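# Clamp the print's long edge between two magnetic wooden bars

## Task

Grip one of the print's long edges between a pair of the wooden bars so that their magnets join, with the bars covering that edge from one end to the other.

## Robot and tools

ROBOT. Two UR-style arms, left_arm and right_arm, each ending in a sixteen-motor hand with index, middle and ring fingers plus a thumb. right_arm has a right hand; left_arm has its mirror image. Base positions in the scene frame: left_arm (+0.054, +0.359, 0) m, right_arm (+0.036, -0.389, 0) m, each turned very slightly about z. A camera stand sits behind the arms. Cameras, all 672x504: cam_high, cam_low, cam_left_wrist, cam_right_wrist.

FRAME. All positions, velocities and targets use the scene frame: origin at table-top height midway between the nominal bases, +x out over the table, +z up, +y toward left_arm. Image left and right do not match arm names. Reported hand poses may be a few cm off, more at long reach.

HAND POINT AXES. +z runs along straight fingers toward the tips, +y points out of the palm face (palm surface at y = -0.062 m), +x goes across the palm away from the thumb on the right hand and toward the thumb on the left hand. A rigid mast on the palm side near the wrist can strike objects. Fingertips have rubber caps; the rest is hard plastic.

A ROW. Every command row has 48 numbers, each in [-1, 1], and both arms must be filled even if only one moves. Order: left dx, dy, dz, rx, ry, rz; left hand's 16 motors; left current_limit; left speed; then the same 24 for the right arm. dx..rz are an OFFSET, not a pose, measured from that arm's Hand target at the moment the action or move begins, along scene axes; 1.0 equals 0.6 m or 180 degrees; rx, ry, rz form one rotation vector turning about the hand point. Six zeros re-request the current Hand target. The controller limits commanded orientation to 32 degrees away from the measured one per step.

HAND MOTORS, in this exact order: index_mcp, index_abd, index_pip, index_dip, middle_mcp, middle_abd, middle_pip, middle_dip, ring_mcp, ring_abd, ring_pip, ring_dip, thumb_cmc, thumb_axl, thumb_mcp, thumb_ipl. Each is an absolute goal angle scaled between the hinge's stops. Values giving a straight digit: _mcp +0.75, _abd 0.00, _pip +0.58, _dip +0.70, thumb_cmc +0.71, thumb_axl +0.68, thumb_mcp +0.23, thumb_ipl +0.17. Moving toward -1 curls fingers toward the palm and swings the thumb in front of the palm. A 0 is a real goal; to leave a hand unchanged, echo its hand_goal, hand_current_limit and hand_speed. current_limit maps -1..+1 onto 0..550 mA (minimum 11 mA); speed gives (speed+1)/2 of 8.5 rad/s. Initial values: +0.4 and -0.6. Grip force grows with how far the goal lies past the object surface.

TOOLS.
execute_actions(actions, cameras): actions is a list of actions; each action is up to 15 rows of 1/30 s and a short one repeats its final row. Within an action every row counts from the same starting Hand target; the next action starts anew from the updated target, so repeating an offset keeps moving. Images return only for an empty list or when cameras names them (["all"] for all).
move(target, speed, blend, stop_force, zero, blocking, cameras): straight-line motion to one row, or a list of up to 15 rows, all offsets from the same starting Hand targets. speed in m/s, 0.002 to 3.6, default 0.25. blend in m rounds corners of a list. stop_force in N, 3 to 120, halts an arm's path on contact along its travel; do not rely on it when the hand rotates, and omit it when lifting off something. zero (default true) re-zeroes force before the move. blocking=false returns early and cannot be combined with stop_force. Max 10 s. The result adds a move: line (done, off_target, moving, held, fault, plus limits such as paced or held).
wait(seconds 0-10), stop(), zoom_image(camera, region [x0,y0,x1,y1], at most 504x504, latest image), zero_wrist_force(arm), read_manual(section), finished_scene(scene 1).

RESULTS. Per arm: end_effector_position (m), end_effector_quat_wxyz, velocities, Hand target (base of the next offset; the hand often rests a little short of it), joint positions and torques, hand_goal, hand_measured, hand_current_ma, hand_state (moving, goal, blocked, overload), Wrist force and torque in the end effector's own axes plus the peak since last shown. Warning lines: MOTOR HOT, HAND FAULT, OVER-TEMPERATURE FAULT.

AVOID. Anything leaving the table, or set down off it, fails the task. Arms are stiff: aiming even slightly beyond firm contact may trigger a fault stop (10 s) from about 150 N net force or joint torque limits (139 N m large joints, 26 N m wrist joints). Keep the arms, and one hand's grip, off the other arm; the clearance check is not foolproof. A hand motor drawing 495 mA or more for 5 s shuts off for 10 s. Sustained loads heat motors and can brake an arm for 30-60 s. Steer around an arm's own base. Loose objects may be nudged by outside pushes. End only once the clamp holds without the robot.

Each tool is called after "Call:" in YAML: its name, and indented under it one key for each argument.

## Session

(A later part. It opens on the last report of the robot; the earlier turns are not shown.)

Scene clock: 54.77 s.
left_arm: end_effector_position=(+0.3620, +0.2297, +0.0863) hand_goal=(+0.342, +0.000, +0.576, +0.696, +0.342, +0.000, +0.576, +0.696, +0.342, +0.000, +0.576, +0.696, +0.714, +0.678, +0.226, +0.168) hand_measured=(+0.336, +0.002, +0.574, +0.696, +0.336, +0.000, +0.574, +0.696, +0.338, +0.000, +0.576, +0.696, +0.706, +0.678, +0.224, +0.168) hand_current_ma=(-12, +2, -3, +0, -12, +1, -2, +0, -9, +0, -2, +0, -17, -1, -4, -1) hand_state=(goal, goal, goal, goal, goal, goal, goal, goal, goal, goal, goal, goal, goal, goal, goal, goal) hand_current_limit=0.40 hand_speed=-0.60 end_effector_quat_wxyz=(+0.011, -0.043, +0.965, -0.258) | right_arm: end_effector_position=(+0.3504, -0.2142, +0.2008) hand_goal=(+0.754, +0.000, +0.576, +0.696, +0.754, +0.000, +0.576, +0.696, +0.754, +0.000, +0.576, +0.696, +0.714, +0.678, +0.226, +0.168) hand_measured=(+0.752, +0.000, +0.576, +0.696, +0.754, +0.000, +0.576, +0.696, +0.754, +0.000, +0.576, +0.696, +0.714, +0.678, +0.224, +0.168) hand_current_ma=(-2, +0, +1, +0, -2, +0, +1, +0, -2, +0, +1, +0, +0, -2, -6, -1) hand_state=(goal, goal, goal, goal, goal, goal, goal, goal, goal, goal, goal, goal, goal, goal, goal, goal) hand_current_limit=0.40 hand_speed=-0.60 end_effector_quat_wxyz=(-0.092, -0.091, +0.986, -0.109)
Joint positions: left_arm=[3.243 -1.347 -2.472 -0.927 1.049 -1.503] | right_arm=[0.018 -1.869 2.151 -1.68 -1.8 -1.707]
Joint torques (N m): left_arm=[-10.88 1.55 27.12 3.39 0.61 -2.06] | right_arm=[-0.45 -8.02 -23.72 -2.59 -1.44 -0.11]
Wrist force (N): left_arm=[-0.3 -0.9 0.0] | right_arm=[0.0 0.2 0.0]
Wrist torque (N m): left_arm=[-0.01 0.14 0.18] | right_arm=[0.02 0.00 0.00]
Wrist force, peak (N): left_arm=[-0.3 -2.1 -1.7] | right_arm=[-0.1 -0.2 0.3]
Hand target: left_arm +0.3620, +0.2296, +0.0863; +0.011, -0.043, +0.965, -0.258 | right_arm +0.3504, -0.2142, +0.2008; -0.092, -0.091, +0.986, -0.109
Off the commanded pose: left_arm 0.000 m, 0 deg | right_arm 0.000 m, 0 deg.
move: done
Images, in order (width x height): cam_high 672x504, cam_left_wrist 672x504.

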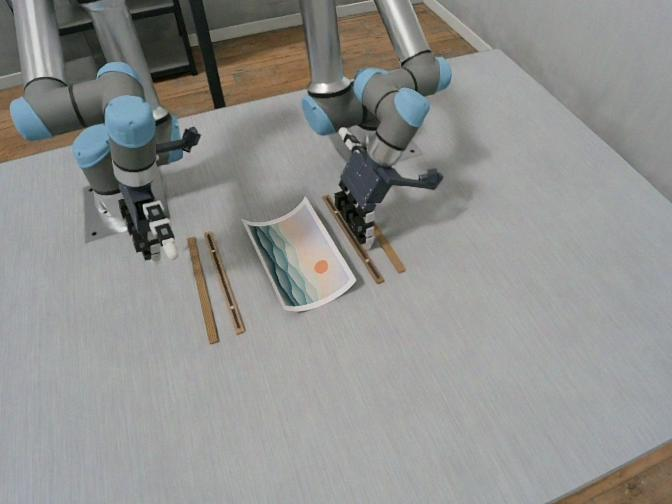

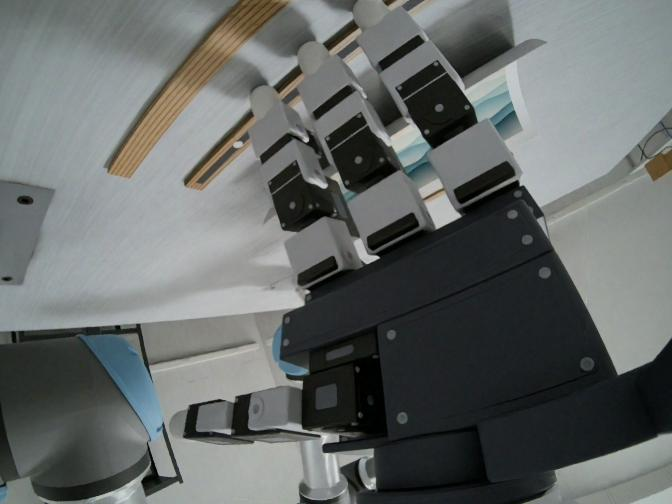

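Call:
move:
  target: [0.0074,-0.0747,0.0,0,0,0.0028,0.3425,0,0.576,0.696,0.3425,0,0.576,0.696,0.3425,0,0.576,0.696,0.714,0.678,0.226,0.168,0.4,-0.6,0,0,0,0,0,0,0.754,0,0.576,0.696,0.754,0,0.576,0.696,0.754,0,0.576,0.696,0.714,0.678,0.226,0.168,0.4,-0.6]
  speed: 0.06
  cameras: ["cam_high","cam_left_wrist", "cam_low"]

Call:
zoom_image:
  camera: "cam_high"
  region: [290, 170, 410, 300]

Call:
zoom_image:
  camera: "cam_left_wrist"
  region: [150, 0, 550, 200]

Call:
zoom_image:
  camera: "cam_low"
  region: [280, 200, 480, 320]

Scene clock: 59.30 s.
left_arm: end_effector_position=(+0.3665, +0.1849, +0.0863) hand_goal=(+0.342, +0.000, +0.576, +0.696, +0.342, +0.000, +0.576, +0.696, +0.342, +0.000, +0.576, +0.696, +0.714, +0.678, +0.226, +0.168) hand_measured=(+0.336, +0.002, +0.574, +0.696, +0.336, +0.000, +0.574, +0.696, +0.338, +0.000, +0.576, +0.696, +0.706, +0.678, +0.224, +0.168) hand_current_ma=(-12, +2, -3, +0, -12, +1, -2, +0, -9, +0, -2, +0, -17, -1, -4, -1) hand_state=(goal, goal, goal, goal, goal, goal, goal, goal, goal, goal, goal, goal, goal, goal, goal, goal) hand_current_limit=0.40 hand_speed=-0.60 end_effector_quat_wxyz=(+0.012, -0.047, +0.965, -0.258) | right_arm: end_effector_position=(+0.3504, -0.2142, +0.2008) hand_goal=(+0.754, +0.000, +0.576, +0.696, +0.754, +0.000, +0.576, +0.696, +0.754, +0.000, +0.576, +0.696, +0.714, +0.678, +0.226, +0.168) hand_measured=(+0.752, +0.000, +0.576, +0.696, +0.754, +0.000, +0.576, +0.696, +0.754, +0.000, +0.576, +0.696, +0.714, +0.678, +0.224, +0.168) hand_current_ma=(-2, +0, +1, +0, -2, +0, +1, +0, -2, +0, +1, +0, +0, -2, -6, -1) hand_state=(goal, goal, goal, goal, goal, goal, goal, goal, goal, goal, goal, goal, goal, goal, goal, goal) hand_current_limit=0.40 hand_speed=-0.60 end_effector_quat_wxyz=(-0.092, -0.091, +0.986, -0.109)
Joint positions: left_arm=[3.103 -1.423 -2.444 -0.794 1.051 -1.674] | right_arm=[0.018 -1.869 2.151 -1.68 -1.8 -1.707]
Joint torques (N m): left_arm=[-11.2 1.72 26.54 3.95 0.84 -1.92] | right_arm=[1.14 -8.32 -22.09 -2.58 -1.76 -0.07]
Wrist force (N): left_arm=[0.0 -0.7 -0.2] | right_arm=[0.2 -0.1 0.1]
Wrist torque (N m): left_arm=[0.01 0.05 0.22] | right_arm=[-0.02 -0.02 0.01]
Wrist force, peak (N): left_arm=[-0.4 -1.3 -0.2] | right_arm=[0.1 -0.3 0.3]
Hand target: left_arm +0.3665, +0.1848, +0.0863; +0.012, -0.047, +0.965, -0.258 | right_arm +0.3504, -0.2142, +0.2008; -0.092, -0.091, +0.986, -0.109
Off the commanded pose: left_arm 0.000 m, 0 deg | right_arm 0.000 m, 0 deg.
move: done
Images, in order (width x height): cam_high 672x504, cam_low 672x504, cam_left_wrist 672x504.

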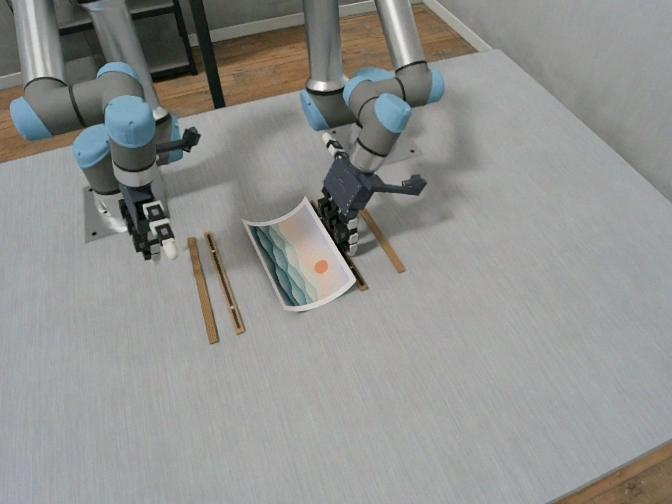

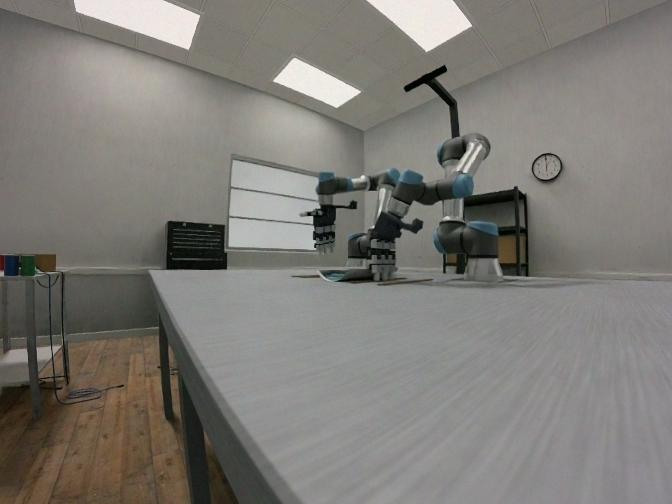

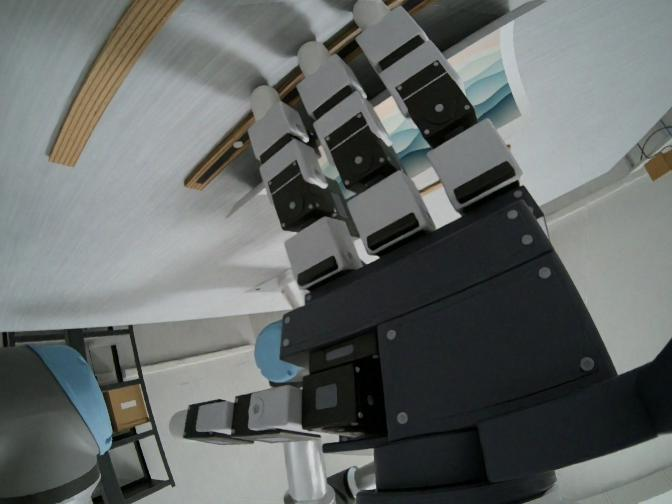

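Scaled by 3.877 from the camera's 672x504 image, which has a finer 960x720 frame.

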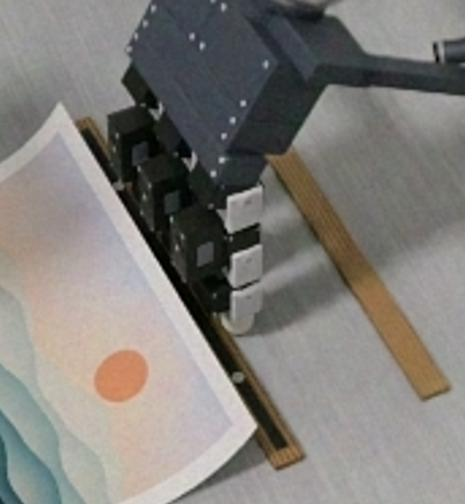

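Scaled by 1.260 from the camera's 672x504 image, which has a finer 960x720 frame.

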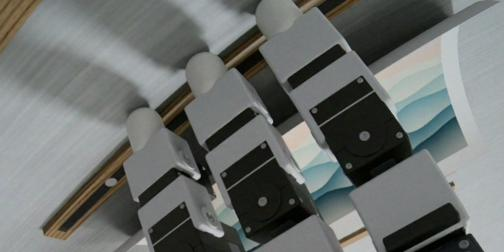

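Scaled by 2.520 from the camera's 672x504 image, which has a finer 960x720 frame.

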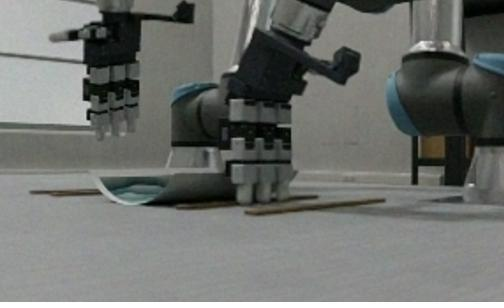

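Call:
zoom_image:
  camera: "cam_low"
  region: [300, 250, 400, 300]

Scaled by 5.040 from the camera's 672x504 image, which has a finer 960x720 frame.

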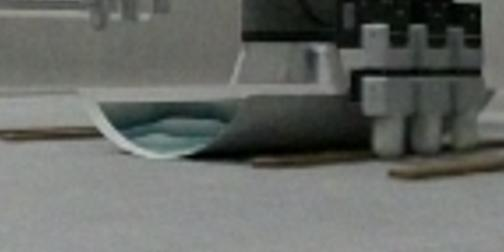

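Call:
move:
  target: [0.0027,-0.0265,0.0,0,0,0.0,0.3425,0,0.576,0.696,0.3425,0,0.576,0.696,0.3425,0,0.576,0.696,0.714,0.678,0.226,0.168,0.4,-0.6,0,0,0,0,0,0,0.754,0,0.576,0.696,0.754,0,0.576,0.696,0.754,0,0.576,0.696,0.714,0.678,0.226,0.168,0.4,-0.6]
  speed: 0.05
  cameras: ["cam_high","cam_left_wrist", "cam_low"]

Call:
zoom_image:
  camera: "cam_high"
  region: [290, 170, 410, 300]

Call:
zoom_image:
  camera: "cam_left_wrist"
  region: [150, 0, 550, 200]

Call:
zoom_image:
  camera: "cam_low"
  region: [280, 230, 440, 310]

Scene clock: 63.53 s.
left_arm: end_effector_position=(+0.3681, +0.1690, +0.0863) hand_goal=(+0.342, +0.000, +0.576, +0.696, +0.342, +0.000, +0.576, +0.696, +0.342, +0.000, +0.576, +0.696, +0.714, +0.678, +0.226, +0.168) hand_measured=(+0.336, +0.002, +0.574, +0.696, +0.336, +0.000, +0.574, +0.696, +0.338, +0.000, +0.576, +0.696, +0.706, +0.678, +0.224, +0.168) hand_current_ma=(-12, +2, -3, +0, -12, +1, -2, +0, -9, +0, -2, +0, -17, -1, -4, -1) hand_state=(goal, goal, goal, goal, goal, goal, goal, goal, goal, goal, goal, goal, goal, goal, goal, goal) hand_current_limit=0.40 hand_speed=-0.60 end_effector_quat_wxyz=(+0.012, -0.047, +0.965, -0.258) | right_arm: end_effector_position=(+0.3504, -0.2142, +0.2008) hand_goal=(+0.754, +0.000, +0.576, +0.696, +0.754, +0.000, +0.576, +0.696, +0.754, +0.000, +0.576, +0.696, +0.714, +0.678, +0.226, +0.168) hand_measured=(+0.752, +0.000, +0.576, +0.696, +0.754, +0.000, +0.576, +0.696, +0.754, +0.000, +0.576, +0.696, +0.714, +0.678, +0.224, +0.168) hand_current_ma=(-2, +0, +1, +0, -2, +0, +1, +0, -2, +0, +1, +0, +0, -2, -6, -1) hand_state=(goal, goal, goal, goal, goal, goal, goal, goal, goal, goal, goal, goal, goal, goal, goal, goal) hand_current_limit=0.40 hand_speed=-0.60 end_effector_quat_wxyz=(-0.092, -0.091, +0.986, -0.109)
Joint positions: left_arm=[3.056 -1.452 -2.43 -0.752 1.054 -1.729] | right_arm=[0.018 -1.869 2.151 -1.68 -1.8 -1.707]
Joint torques (N m): left_arm=[-10.96 2.49 27.12 3.55 0.68 -2.25] | right_arm=[-0.88 -5.72 -22.62 -2.64 -1.66 0.04]
Wrist force (N): left_arm=[-0.1 -1.1 0.1] | right_arm=[-0.2 -0.1 0.2]
Wrist torque (N m): left_arm=[-0.06 0.07 0.19] | right_arm=[-0.02 0.01 -0.02]
Wrist force, peak (N): left_arm=[0.3 -1.5 0.5] | right_arm=[0.0 -0.1 0.4]
Hand target: left_arm +0.3681, +0.1689, +0.0863; +0.012, -0.047, +0.965, -0.258 | right_arm +0.3504, -0.2142, +0.2008; -0.092, -0.091, +0.986, -0.109
Off the commanded pose: left_arm 0.000 m, 0 deg | right_arm 0.000 m, 0 deg.
move: done
Images, in order (width x height): cam_high 672x504, cam_low 672x504, cam_left_wrist 672x504.

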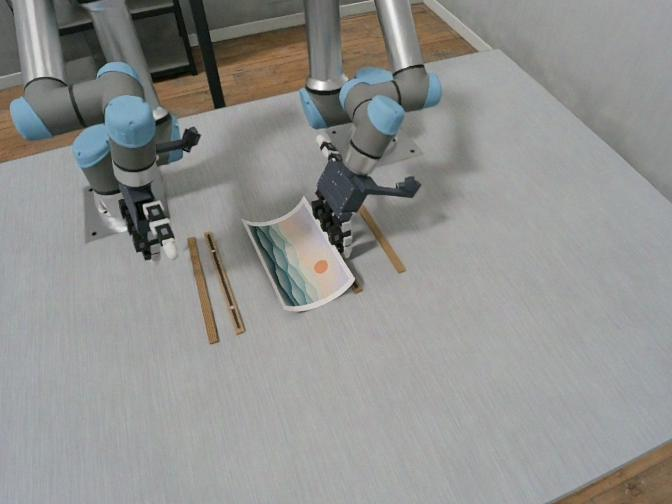

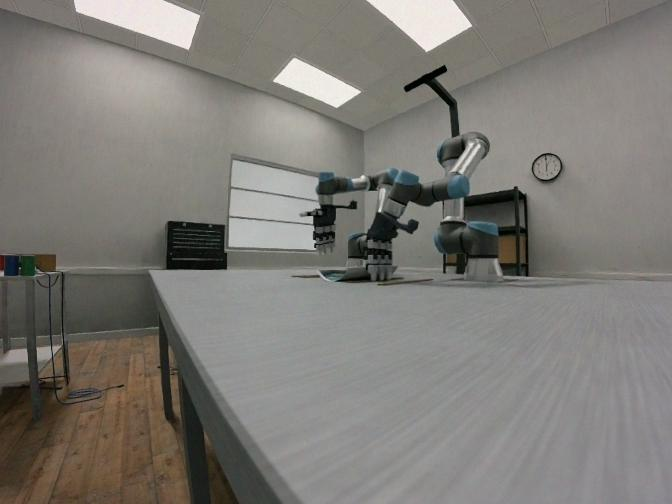

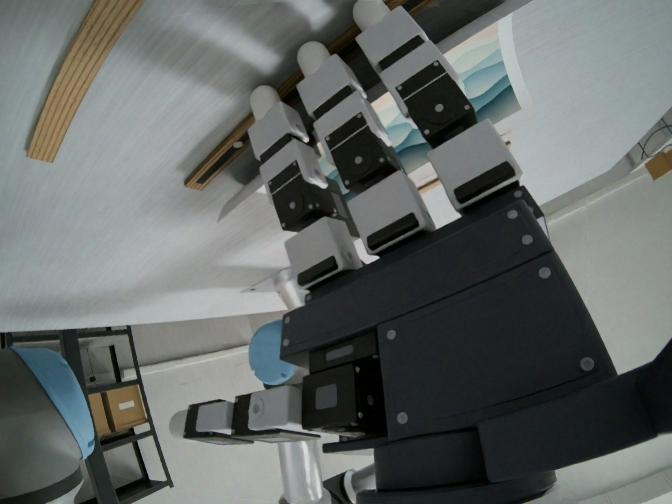

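Scaled by 3.877 from the camera's 672x504 image, which has a finer 960x720 frame.

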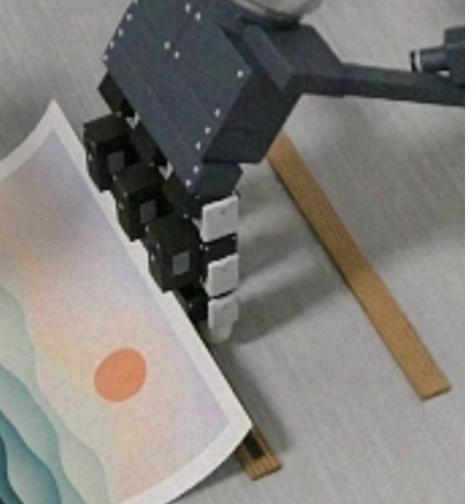

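Scaled by 1.260 from the camera's 672x504 image, which has a finer 960x720 frame.

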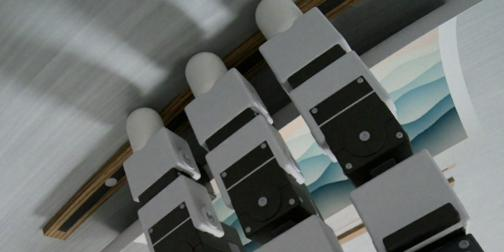

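Scaled by 3.150 from the camera's 672x504 image, which has a finer 960x720 frame.

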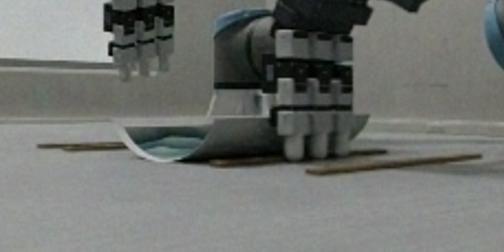

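Call:
move:
  target:
    - [0,0.03,0.0,0,0,0.0,0.3425,0,0.576,0.696,0.3425,0,0.576,0.696,0.3425,0,0.576,0.696,0.714,0.678,0.226,0.168,0.4,-0.6,0,0,0,0,0,0,0.754,0,0.576,0.696,0.754,0,0.576,0.696,0.754,0,0.576,0.696,0.714,0.678,0.226,0.168,0.4,-0.6]
    - [0,0.1,0.3,0,0,0.0,0.3425,0,0.576,0.696,0.3425,0,0.576,0.696,0.3425,0,0.576,0.696,0.714,0.678,0.226,0.168,0.4,-0.6,0,0,0,0,0,0,0.754,0,0.576,0.696,0.754,0,0.576,0.696,0.754,0,0.576,0.696,0.714,0.678,0.226,0.168,0.4,-0.6]
    - [0.1,0.45,0.4,0,0,0.0,0.3425,0,0.576,0.696,0.3425,0,0.576,0.696,0.3425,0,0.576,0.696,0.714,0.678,0.226,0.168,0.4,-0.6,0,0,0,0,0,0,0.754,0,0.576,0.696,0.754,0,0.576,0.696,0.754,0,0.576,0.696,0.714,0.678,0.226,0.168,0.4,-0.6]
  blend: [0.015, 0.05, 0]
  speed: [0.06, 0.2, 0.25]
  cameras: ["all"]

Call:
zoom_image:
  camera: "cam_high"
  region: [230, 170, 410, 320]

Call:
zoom_image:
  camera: "cam_high"
  region: [290, 170, 410, 300]

Call:
zoom_image:
  camera: "cam_low"
  region: [300, 250, 440, 300]

Scene clock: 67.80 s.
left_arm: end_effector_position=(+0.4280, +0.4388, +0.3263) hand_goal=(+0.342, +0.000, +0.576, +0.696, +0.342, +0.000, +0.576, +0.696, +0.342, +0.000, +0.576, +0.696, +0.714, +0.678, +0.226, +0.168) hand_measured=(+0.338, +0.002, +0.574, +0.696, +0.338, +0.000, +0.574, +0.696, +0.338, +0.000, +0.576, +0.696, +0.706, +0.678, +0.224, +0.168) hand_current_ma=(-9, +2, -3, +0, -10, +1, -2, +0, -8, +0, -2, +0, -17, -1, -4, -1) hand_state=(goal, goal, goal, goal, goal, goal, goal, goal, goal, goal, goal, goal, goal, goal, goal, goal) hand_current_limit=0.40 hand_speed=-0.60 end_effector_quat_wxyz=(+0.013, -0.047, +0.965, -0.258) | right_arm: end_effector_position=(+0.3504, -0.2142, +0.2008) hand_goal=(+0.754, +0.000, +0.576, +0.696, +0.754, +0.000, +0.576, +0.696, +0.754, +0.000, +0.576, +0.696, +0.714, +0.678, +0.226, +0.168) hand_measured=(+0.752, +0.000, +0.576, +0.696, +0.754, +0.000, +0.576, +0.696, +0.754, +0.000, +0.576, +0.696, +0.714, +0.678, +0.224, +0.168) hand_current_ma=(-2, +0, +1, +0, -2, +0, +1, +0, -2, +0, +1, +0, +0, -2, -6, -1) hand_state=(goal, goal, goal, goal, goal, goal, goal, goal, goal, goal, goal, goal, goal, goal, goal, goal) hand_current_limit=0.40 hand_speed=-0.60 end_effector_quat_wxyz=(-0.092, -0.091, +0.986, -0.109)
Joint positions: left_arm=[3.729 -1.338 -1.753 -1.907 1.128 -0.97] | right_arm=[0.018 -1.869 2.151 -1.68 -1.8 -1.707]
Joint torques (N m): left_arm=[8.98 5.58 32 0.18 0.69 1.78] | right_arm=[-0.04 -6.8 -23.75 -2.63 -1.72 -0.11]
Wrist force (N): left_arm=[-0.4 -0.9 0.1] | right_arm=[0.1 -0.2 0.1]
Wrist torque (N m): left_arm=[0.03 0.12 0.07] | right_arm=[-0.03 -0.01 0.00]
Wrist force, peak (N): left_arm=[-0.4 -2.2 0.0] | right_arm=[0.1 -0.4 0.2]
Hand target: left_arm +0.4281, +0.4389, +0.3263; +0.012, -0.047, +0.965, -0.258 | right_arm +0.3504, -0.2142, +0.2008; -0.092, -0.091, +0.986, -0.109
Off the commanded pose: left_arm 0.000 m, 0 deg | right_arm 0.000 m, 0 deg.
move: done; blend cut to 0.009 m at target 1

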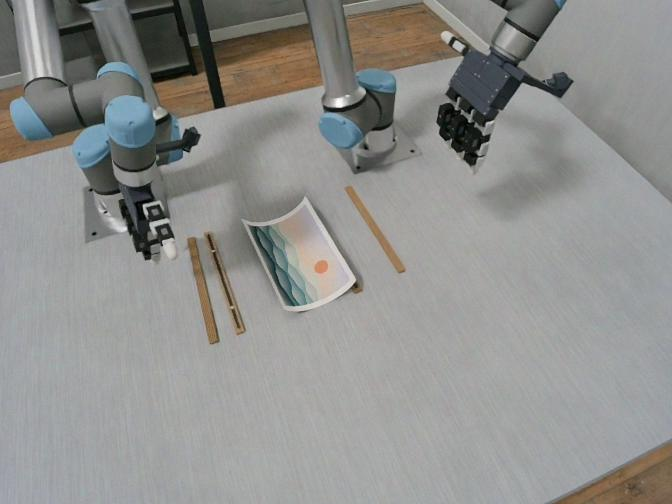

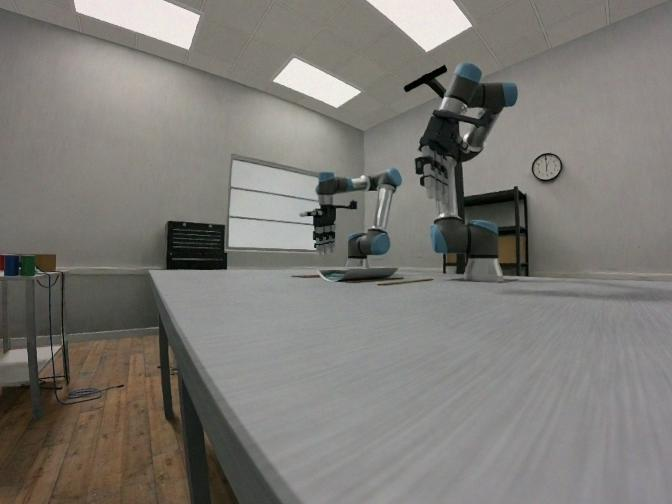

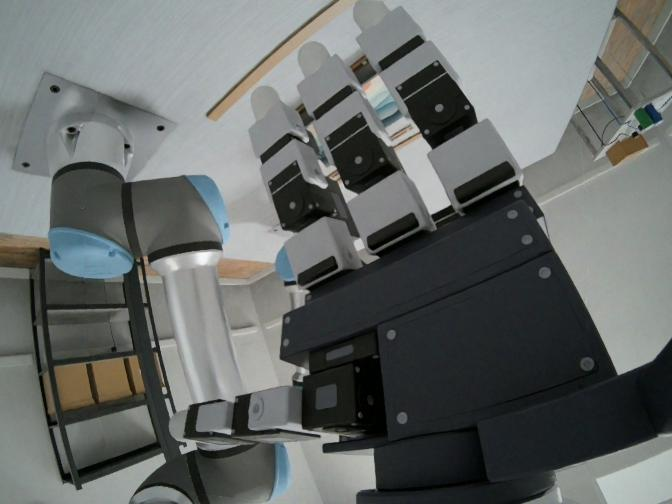

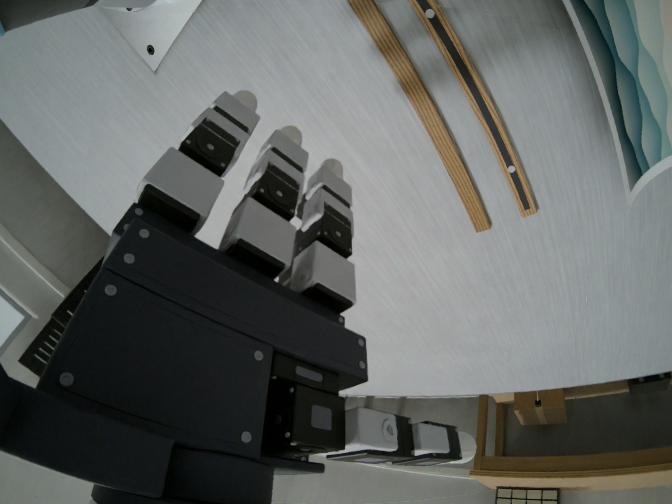

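Scaled by 2.800 from the camera's 672x504 image, which has a finer 960x720 frame.

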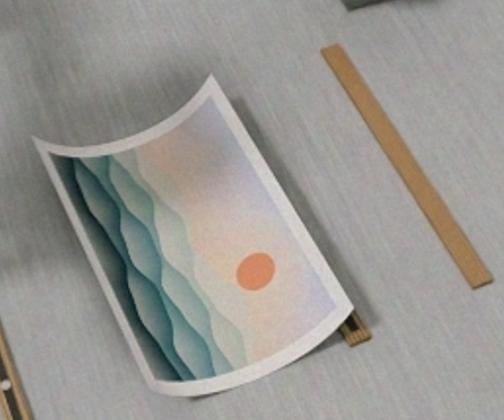

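Scaled by 3.877 from the camera's 672x504 image, which has a finer 960x720 frame.

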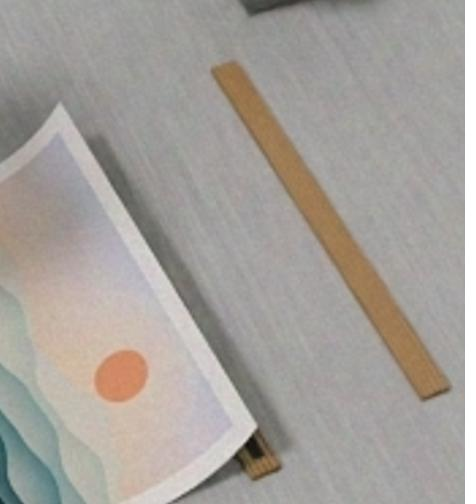

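Scaled by 3.600 from the camera's 672x504 image, which has a finer 960x720 frame.

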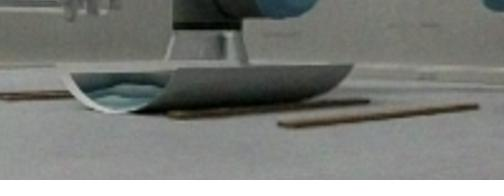

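Call:
move:
  target:
    - [0,-0.1,0.0,-0.2322,-0.0224,-0.004,0.3425,0,-0.2993,0.3377,0.3425,0,-0.2993,0.3377,0.45,0,-0.2993,0.3377,-0.6714,0.6766,0.191,-0.1459,0.4,-0.6,0,0,0,0,0,0,0.754,0,0.576,0.696,0.754,0,0.576,0.696,0.754,0,0.576,0.696,0.714,0.678,0.226,0.168,0.4,-0.6]
    - [-0.0733,-0.4182,-0.2938,-0.2322,-0.0224,-0.004,0.3425,0,-0.2993,0.3377,0.3425,0,-0.2993,0.3377,0.45,0,-0.2993,0.3377,-0.6714,0.6766,0.191,-0.1459,0.4,-0.6,0,0,0,0,0,0,0.754,0,0.576,0.696,0.754,0,0.576,0.696,0.754,0,0.576,0.696,0.714,0.678,0.226,0.168,0.4,-0.6]
  blend: [0.03, 0]
  speed: [0.2, 0.2]
  cameras: ["all"]

Call:
zoom_image:
  camera: "cam_high"
  region: [280, 120, 440, 300]

Call:
zoom_image:
  camera: "cam_low"
  region: [340, 200, 480, 300]

Scene clock: 86.67 s.
left_arm: end_effector_position=(+0.3841, +0.1880, +0.1500) hand_goal=(+0.342, +0.000, -0.300, +0.338, +0.342, +0.000, -0.300, +0.338, +0.450, +0.000, -0.300, +0.338, -0.672, +0.676, +0.192, -0.146) hand_measured=(+0.338, +0.002, -0.296, +0.342, +0.338, +0.000, -0.296, +0.342, +0.444, +0.000, -0.296, +0.342, -0.668, +0.678, +0.190, -0.144) hand_current_ma=(-8, +2, +8, +6, -9, +1, +10, +6, -14, +0, +7, +7, +7, +3, -3, +4) hand_state=(goal, goal, goal, goal, goal, goal, goal, goal, goal, goal, goal, goal, goal, goal, goal, goal) hand_current_limit=0.40 hand_speed=-0.60 end_effector_quat_wxyz=(+0.027, -0.033, +0.809, -0.587) | right_arm: end_effector_position=(+0.3504, -0.2142, +0.2008) hand_goal=(+0.754, +0.000, +0.576, +0.696, +0.754, +0.000, +0.576, +0.696, +0.754, +0.000, +0.576, +0.696, +0.714, +0.678, +0.226, +0.168) hand_measured=(+0.752, +0.000, +0.576, +0.696, +0.754, +0.000, +0.576, +0.696, +0.754, +0.000, +0.576, +0.696, +0.714, +0.678, +0.224, +0.168) hand_current_ma=(-2, +0, +1, +0, -2, +0, +1, +0, -2, +0, +1, +0, +0, -2, -6, -1) hand_state=(goal, goal, goal, goal, goal, goal, goal, goal, goal, goal, goal, goal, goal, goal, goal, goal) hand_current_limit=0.40 hand_speed=-0.60 end_effector_quat_wxyz=(-0.092, -0.091, +0.986, -0.109)
Joint positions: left_arm=[3.57 -1.349 -2.327 -1.895 0.494 -0.647] | right_arm=[0.018 -1.869 2.151 -1.68 -1.8 -1.707]
Joint torques (N m): left_arm=[-8.48 0.93 10.91 2.44 -2.4 -1.85] | right_arm=[-0.52 -6.61 -23.5 -2.39 -1.97 -0.03]
Wrist force (N): left_arm=[0.0 -1.4 -0.2] | right_arm=[-0.1 0.0 0.2]
Wrist torque (N m): left_arm=[-0.04 0.18 0.24] | right_arm=[-0.01 0.01 -0.01]
Wrist force, peak (N): left_arm=[-0.3 -1.8 -0.6] | right_arm=[0.1 -0.1 0.4]
Hand target: left_arm +0.3841, +0.1880, +0.1500; +0.027, -0.033, +0.809, -0.587 | right_arm +0.3504, -0.2142, +0.2008; -0.092, -0.091, +0.986, -0.109
Off the commanded pose: left_arm 0.000 m, 0 deg | right_arm 0.000 m, 0 deg.
move: done

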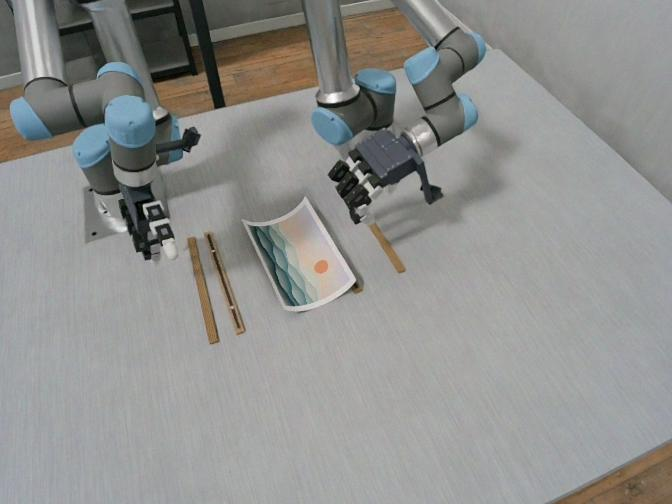

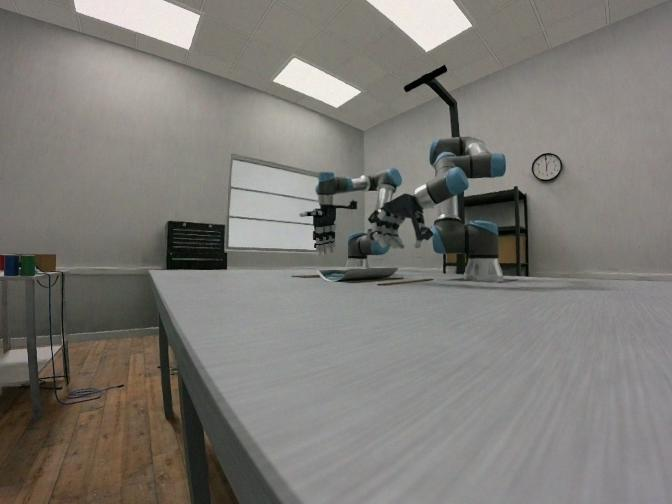

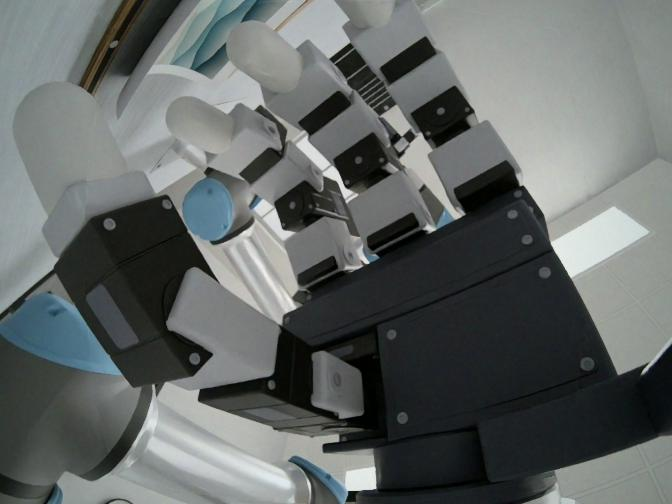

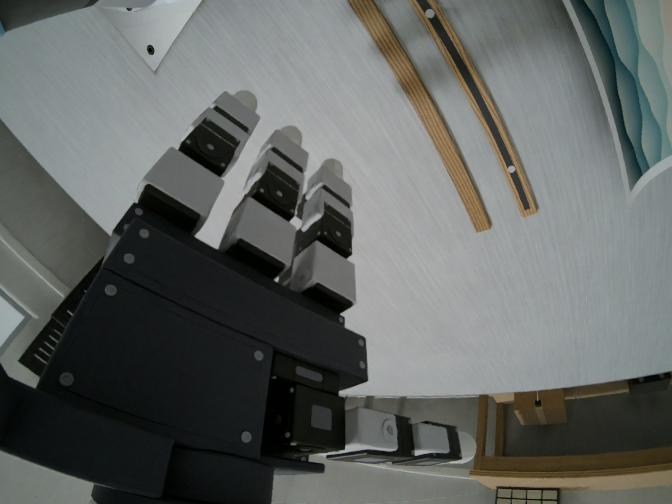

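Scaled by 2.800 from the camera's 672x504 image, which has a finer 960x720 frame.

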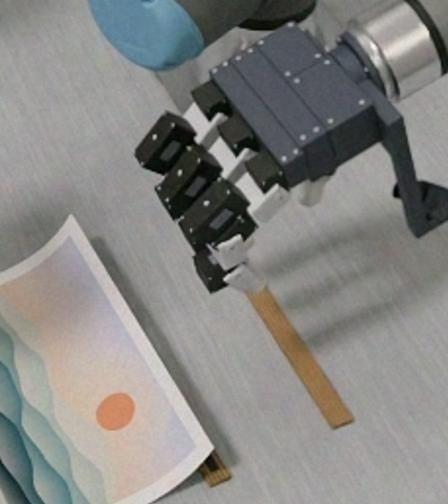

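Scaled by 3.600 from the camera's 672x504 image, which has a finer 960x720 frame.

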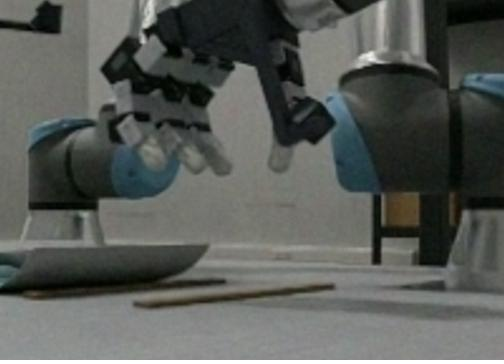

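Call:
move:
  target: [0,0.003,-0.15,0,0,0,0.3425,0,-0.2993,0.3377,0.3425,0,-0.2993,0.3377,0.45,0,-0.2993,0.3377,-0.6714,0.6766,0.191,-0.1459,0.4,-0.6,0,0,0,0,0,0,0.754,0,0.576,0.696,0.754,0,0.576,0.696,0.754,0,0.576,0.696,0.714,0.678,0.226,0.168,0.4,-0.6]
  speed: 0.15
  cameras: ["all"]

Call:
zoom_image:
  camera: "cam_high"
  region: [300, 150, 440, 290]

Call:
zoom_image:
  camera: "cam_low"
  region: [340, 220, 460, 300]

Call:
zoom_image:
  camera: "cam_left_wrist"
  region: [0, 0, 400, 250]

Scene clock: 89.33 s.
left_arm: end_effector_position=(+0.3841, +0.1898, +0.0601) hand_goal=(+0.342, +0.000, -0.300, +0.338, +0.342, +0.000, -0.300, +0.338, +0.450, +0.000, -0.300, +0.338, -0.672, +0.676, +0.192, -0.146) hand_measured=(+0.338, +0.002, -0.296, +0.342, +0.338, +0.000, -0.296, +0.342, +0.444, +0.000, -0.296, +0.342, -0.668, +0.678, +0.190, -0.144) hand_current_ma=(-8, +2, +8, +6, -9, +1, +10, +6, -14, +0, +7, +7, +7, +3, -3, +4) hand_state=(goal, goal, goal, goal, goal, goal, goal, goal, goal, goal, goal, goal, goal, goal, goal, goal) hand_current_limit=0.40 hand_speed=-0.60 end_effector_quat_wxyz=(+0.027, -0.033, +0.809, -0.587) | right_arm: end_effector_position=(+0.3504, -0.2142, +0.2008) hand_goal=(+0.754, +0.000, +0.576, +0.696, +0.754, +0.000, +0.576, +0.696, +0.754, +0.000, +0.576, +0.696, +0.714, +0.678, +0.226, +0.168) hand_measured=(+0.752, +0.000, +0.576, +0.696, +0.754, +0.000, +0.576, +0.696, +0.754, +0.000, +0.576, +0.696, +0.714, +0.678, +0.224, +0.168) hand_current_ma=(-2, +0, +1, +0, -2, +0, +1, +0, -2, +0, +1, +0, +0, -2, -6, -1) hand_state=(goal, goal, goal, goal, goal, goal, goal, goal, goal, goal, goal, goal, goal, goal, goal, goal) hand_current_limit=0.40 hand_speed=-0.60 end_effector_quat_wxyz=(-0.092, -0.091, +0.986, -0.109)
Joint positions: left_arm=[3.575 -1.55 -2.46 -1.566 0.498 -0.64] | right_arm=[0.018 -1.869 2.151 -1.68 -1.8 -1.707]
Joint torques (N m): left_arm=[-9.57 5.39 5.27 2.05 -2.34 -2.13] | right_arm=[-0.33 -6.2 -23.3 -2.6 -2.02 0.04]
Wrist force (N): left_arm=[0.3 -1.4 0.0] | right_arm=[0.1 0.0 0.0]
Wrist torque (N m): left_arm=[-0.06 0.14 0.25] | right_arm=[0.00 -0.01 0.00]
Wrist force, peak (N): left_arm=[-0.2 -2.4 -0.5] | right_arm=[0.1 -0.1 0.3]
Hand target: left_arm +0.3841, +0.1898, +0.0600; +0.027, -0.033, +0.809, -0.587 | right_arm +0.3504, -0.2142, +0.2008; -0.092, -0.091, +0.986, -0.109
Off the commanded pose: left_arm 0.000 m, 0 deg | right_arm 0.000 m, 0 deg.
move: done

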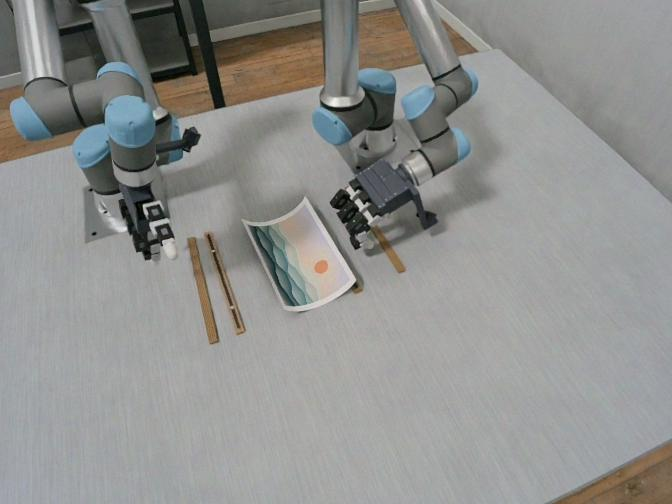

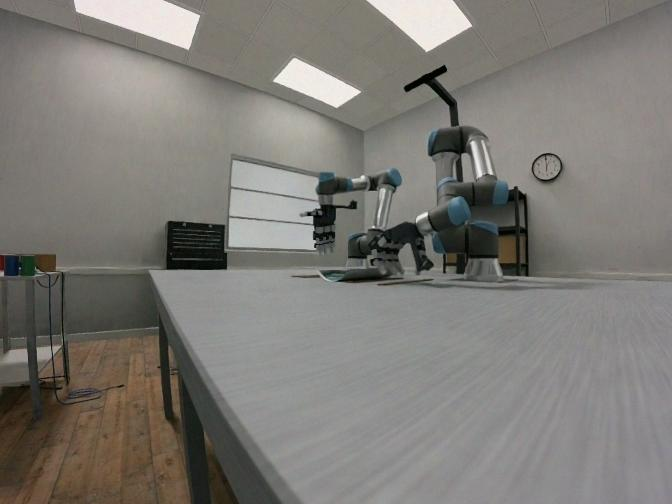

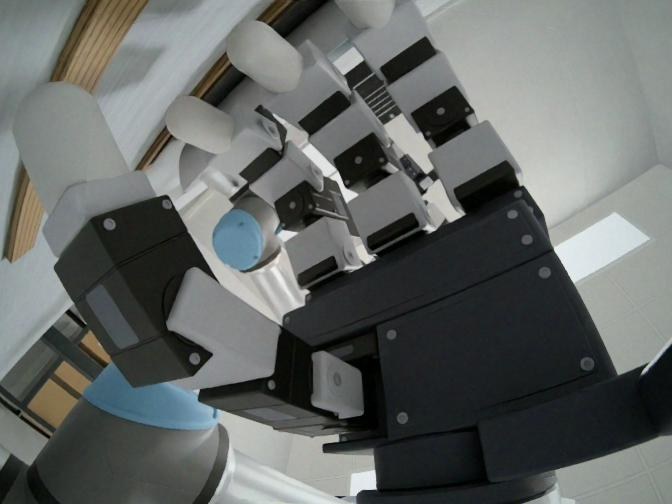

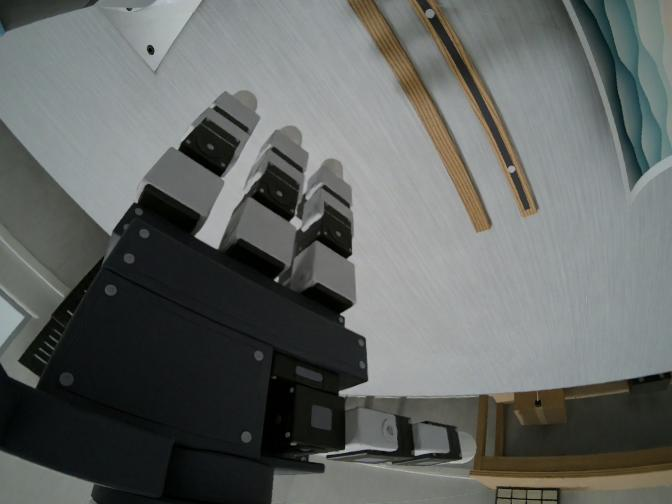

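Scaled by 3.600 from the camera's 672x504 image, which has a finer 960x720 frame.

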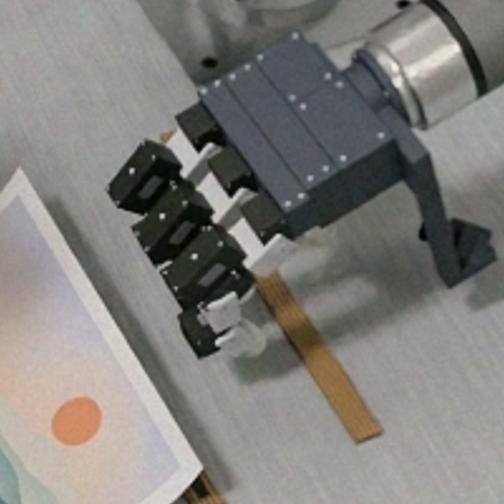

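Scaled by 4.200 from the camera's 672x504 image, which has a finer 960x720 frame.

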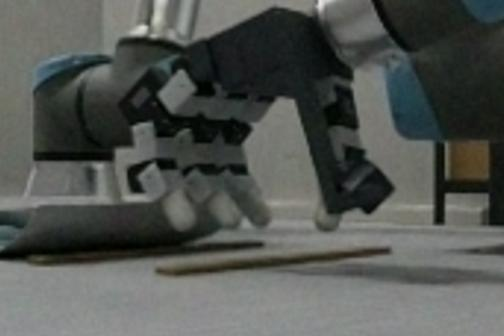

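Scaled by 1.260 from the camera's 672x504 image, which has a finer 960x720 frame.

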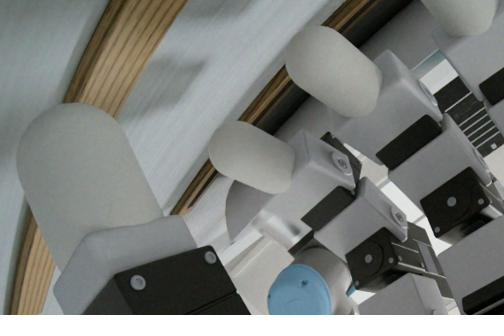

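Call:
move:
  target: [0,0.0015,-0.0375,0,0,0,0.3425,0,-0.2993,0.3377,0.3425,0,-0.2993,0.3377,0.45,0,-0.2993,0.3377,-0.6714,0.6766,0.191,-0.1459,0.4,-0.6,0,0,0,0,0,0,0.754,0,0.576,0.696,0.754,0,0.576,0.696,0.754,0,0.576,0.696,0.714,0.678,0.226,0.168,0.4,-0.6]
  speed: 0.05
  stop_force: 3
  cameras: ["cam_high","cam_low","cam_left_wrist"]

Call:
zoom_image:
  camera: "cam_high"
  region: [300, 150, 440, 290]

Call:
zoom_image:
  camera: "cam_low"
  region: [340, 220, 460, 300]

Call:
zoom_image:
  camera: "cam_left_wrist"
  region: [0, 0, 400, 250]

Scene clock: 92.70 s.
left_arm: end_effector_position=(+0.3841, +0.1907, +0.0375) hand_goal=(+0.342, +0.000, -0.300, +0.338, +0.342, +0.000, -0.300, +0.338, +0.450, +0.000, -0.300, +0.338, -0.672, +0.676, +0.192, -0.146) hand_measured=(+0.338, +0.002, -0.296, +0.342, +0.338, +0.000, -0.296, +0.342, +0.444, +0.000, -0.296, +0.342, -0.668, +0.678, +0.190, -0.144) hand_current_ma=(-8, +2, +8, +6, -9, +1, +10, +6, -14, +0, +7, +7, +7, +3, -3, +4) hand_state=(goal, goal, goal, goal, goal, goal, goal, goal, goal, goal, goal, goal, goal, goal, goal, goal) hand_current_limit=0.40 hand_speed=-0.60 end_effector_quat_wxyz=(+0.027, -0.033, +0.809, -0.587) | right_arm: end_effector_position=(+0.3504, -0.2142, +0.2008) hand_goal=(+0.754, +0.000, +0.576, +0.696, +0.754, +0.000, +0.576, +0.696, +0.754, +0.000, +0.576, +0.696, +0.714, +0.678, +0.226, +0.168) hand_measured=(+0.752, +0.000, +0.576, +0.696, +0.754, +0.000, +0.576, +0.696, +0.754, +0.000, +0.576, +0.696, +0.714, +0.678, +0.224, +0.168) hand_current_ma=(-2, +0, +1, +0, -2, +0, +1, +0, -2, +0, +1, +0, +0, -2, -6, -1) hand_state=(goal, goal, goal, goal, goal, goal, goal, goal, goal, goal, goal, goal, goal, goal, goal, goal) hand_current_limit=0.40 hand_speed=-0.60 end_effector_quat_wxyz=(-0.092, -0.091, +0.986, -0.109)
Joint positions: left_arm=[3.577 -1.618 -2.484 -1.477 0.5 -0.636] | right_arm=[0.018 -1.869 2.151 -1.68 -1.8 -1.707]
Joint torques (N m): left_arm=[-9.73 5.91 4.42 2 -2.21 -1.73] | right_arm=[-0.16 -5.72 -24.48 -2.6 -1.96 -0.03]
Wrist force (N): left_arm=[-0.2 -1.6 -0.2] | right_arm=[0.0 0.0 0.0]
Wrist torque (N m): left_arm=[-0.06 0.20 0.18] | right_arm=[0.00 0.00 0.00]
Wrist force, peak (N): left_arm=[-0.1 -2.0 -0.4] | right_arm=[0.4 -0.1 0.3]
Hand target: left_arm +0.3841, +0.1907, +0.0375; +0.027, -0.033, +0.809, -0.587 | right_arm +0.3504, -0.2142, +0.2008; -0.092, -0.091, +0.986, -0.109
Off the commanded pose: left_arm 0.000 m, 0 deg | right_arm 0.000 m, 0 deg.
move: done
Images, in order (width x height): cam_high 672x504, cam_low 672x504, cam_left_wrist 672x504.

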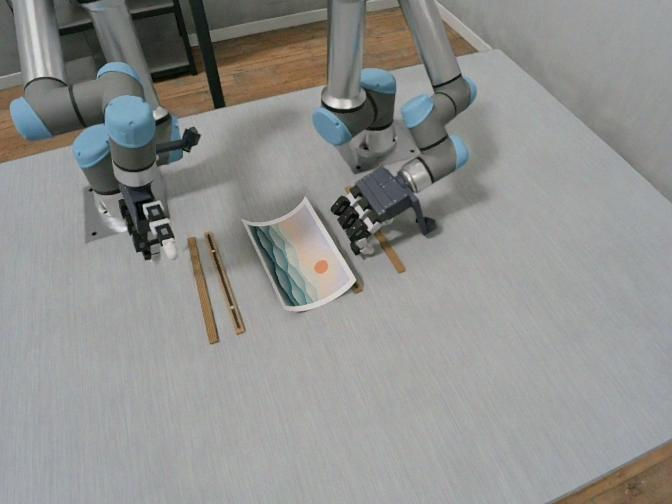

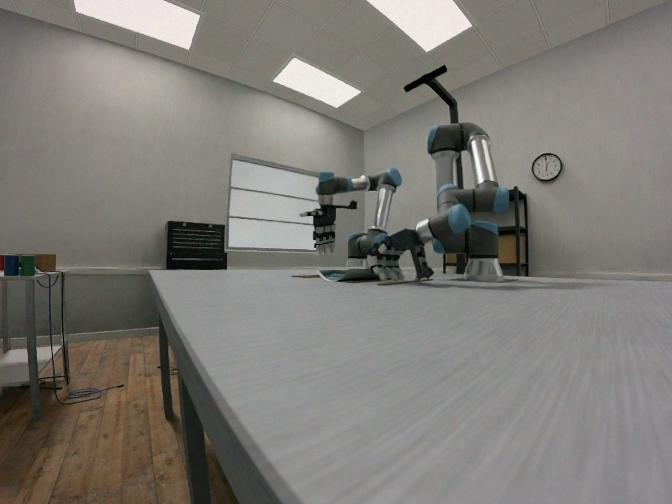

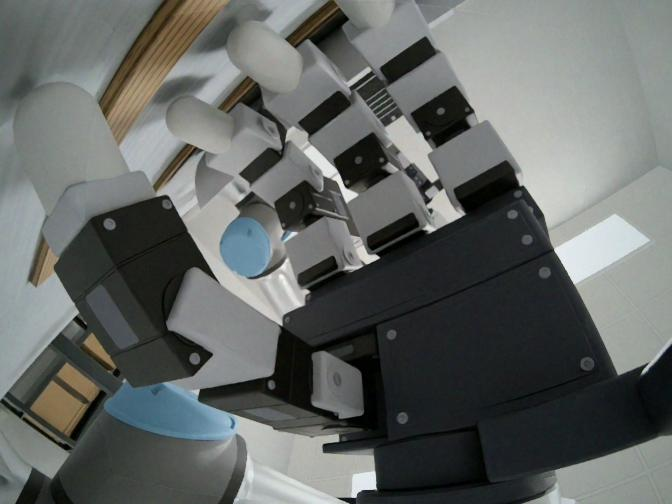

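Scaled by 3.600 from the camera's 672x504 image, which has a finer 960x720 frame.

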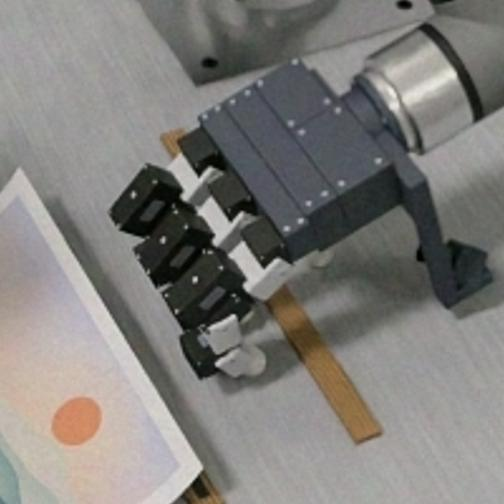

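Scaled by 4.200 from the camera's 672x504 image, which has a finer 960x720 frame.

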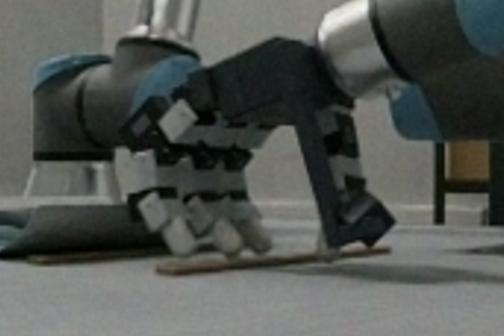

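Scaled by 1.260 from the camera's 672x504 image, which has a finer 960x720 frame.

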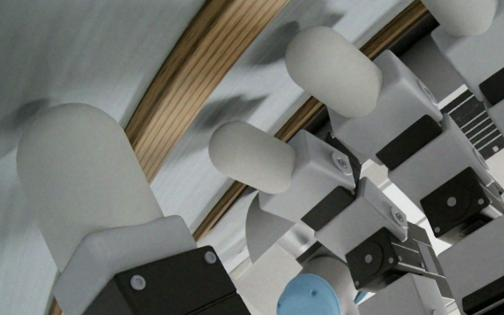

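Call:
move:
  target: [0,0,0,0,0,0,0.2466,0,-0.2993,0.3377,0.2466,0,-0.2993,0.3377,0.36,0,-0.2993,0.3377,-0.6714,0.6766,0.034,-0.1027,0.4,-0.8]
  speed: 0.05



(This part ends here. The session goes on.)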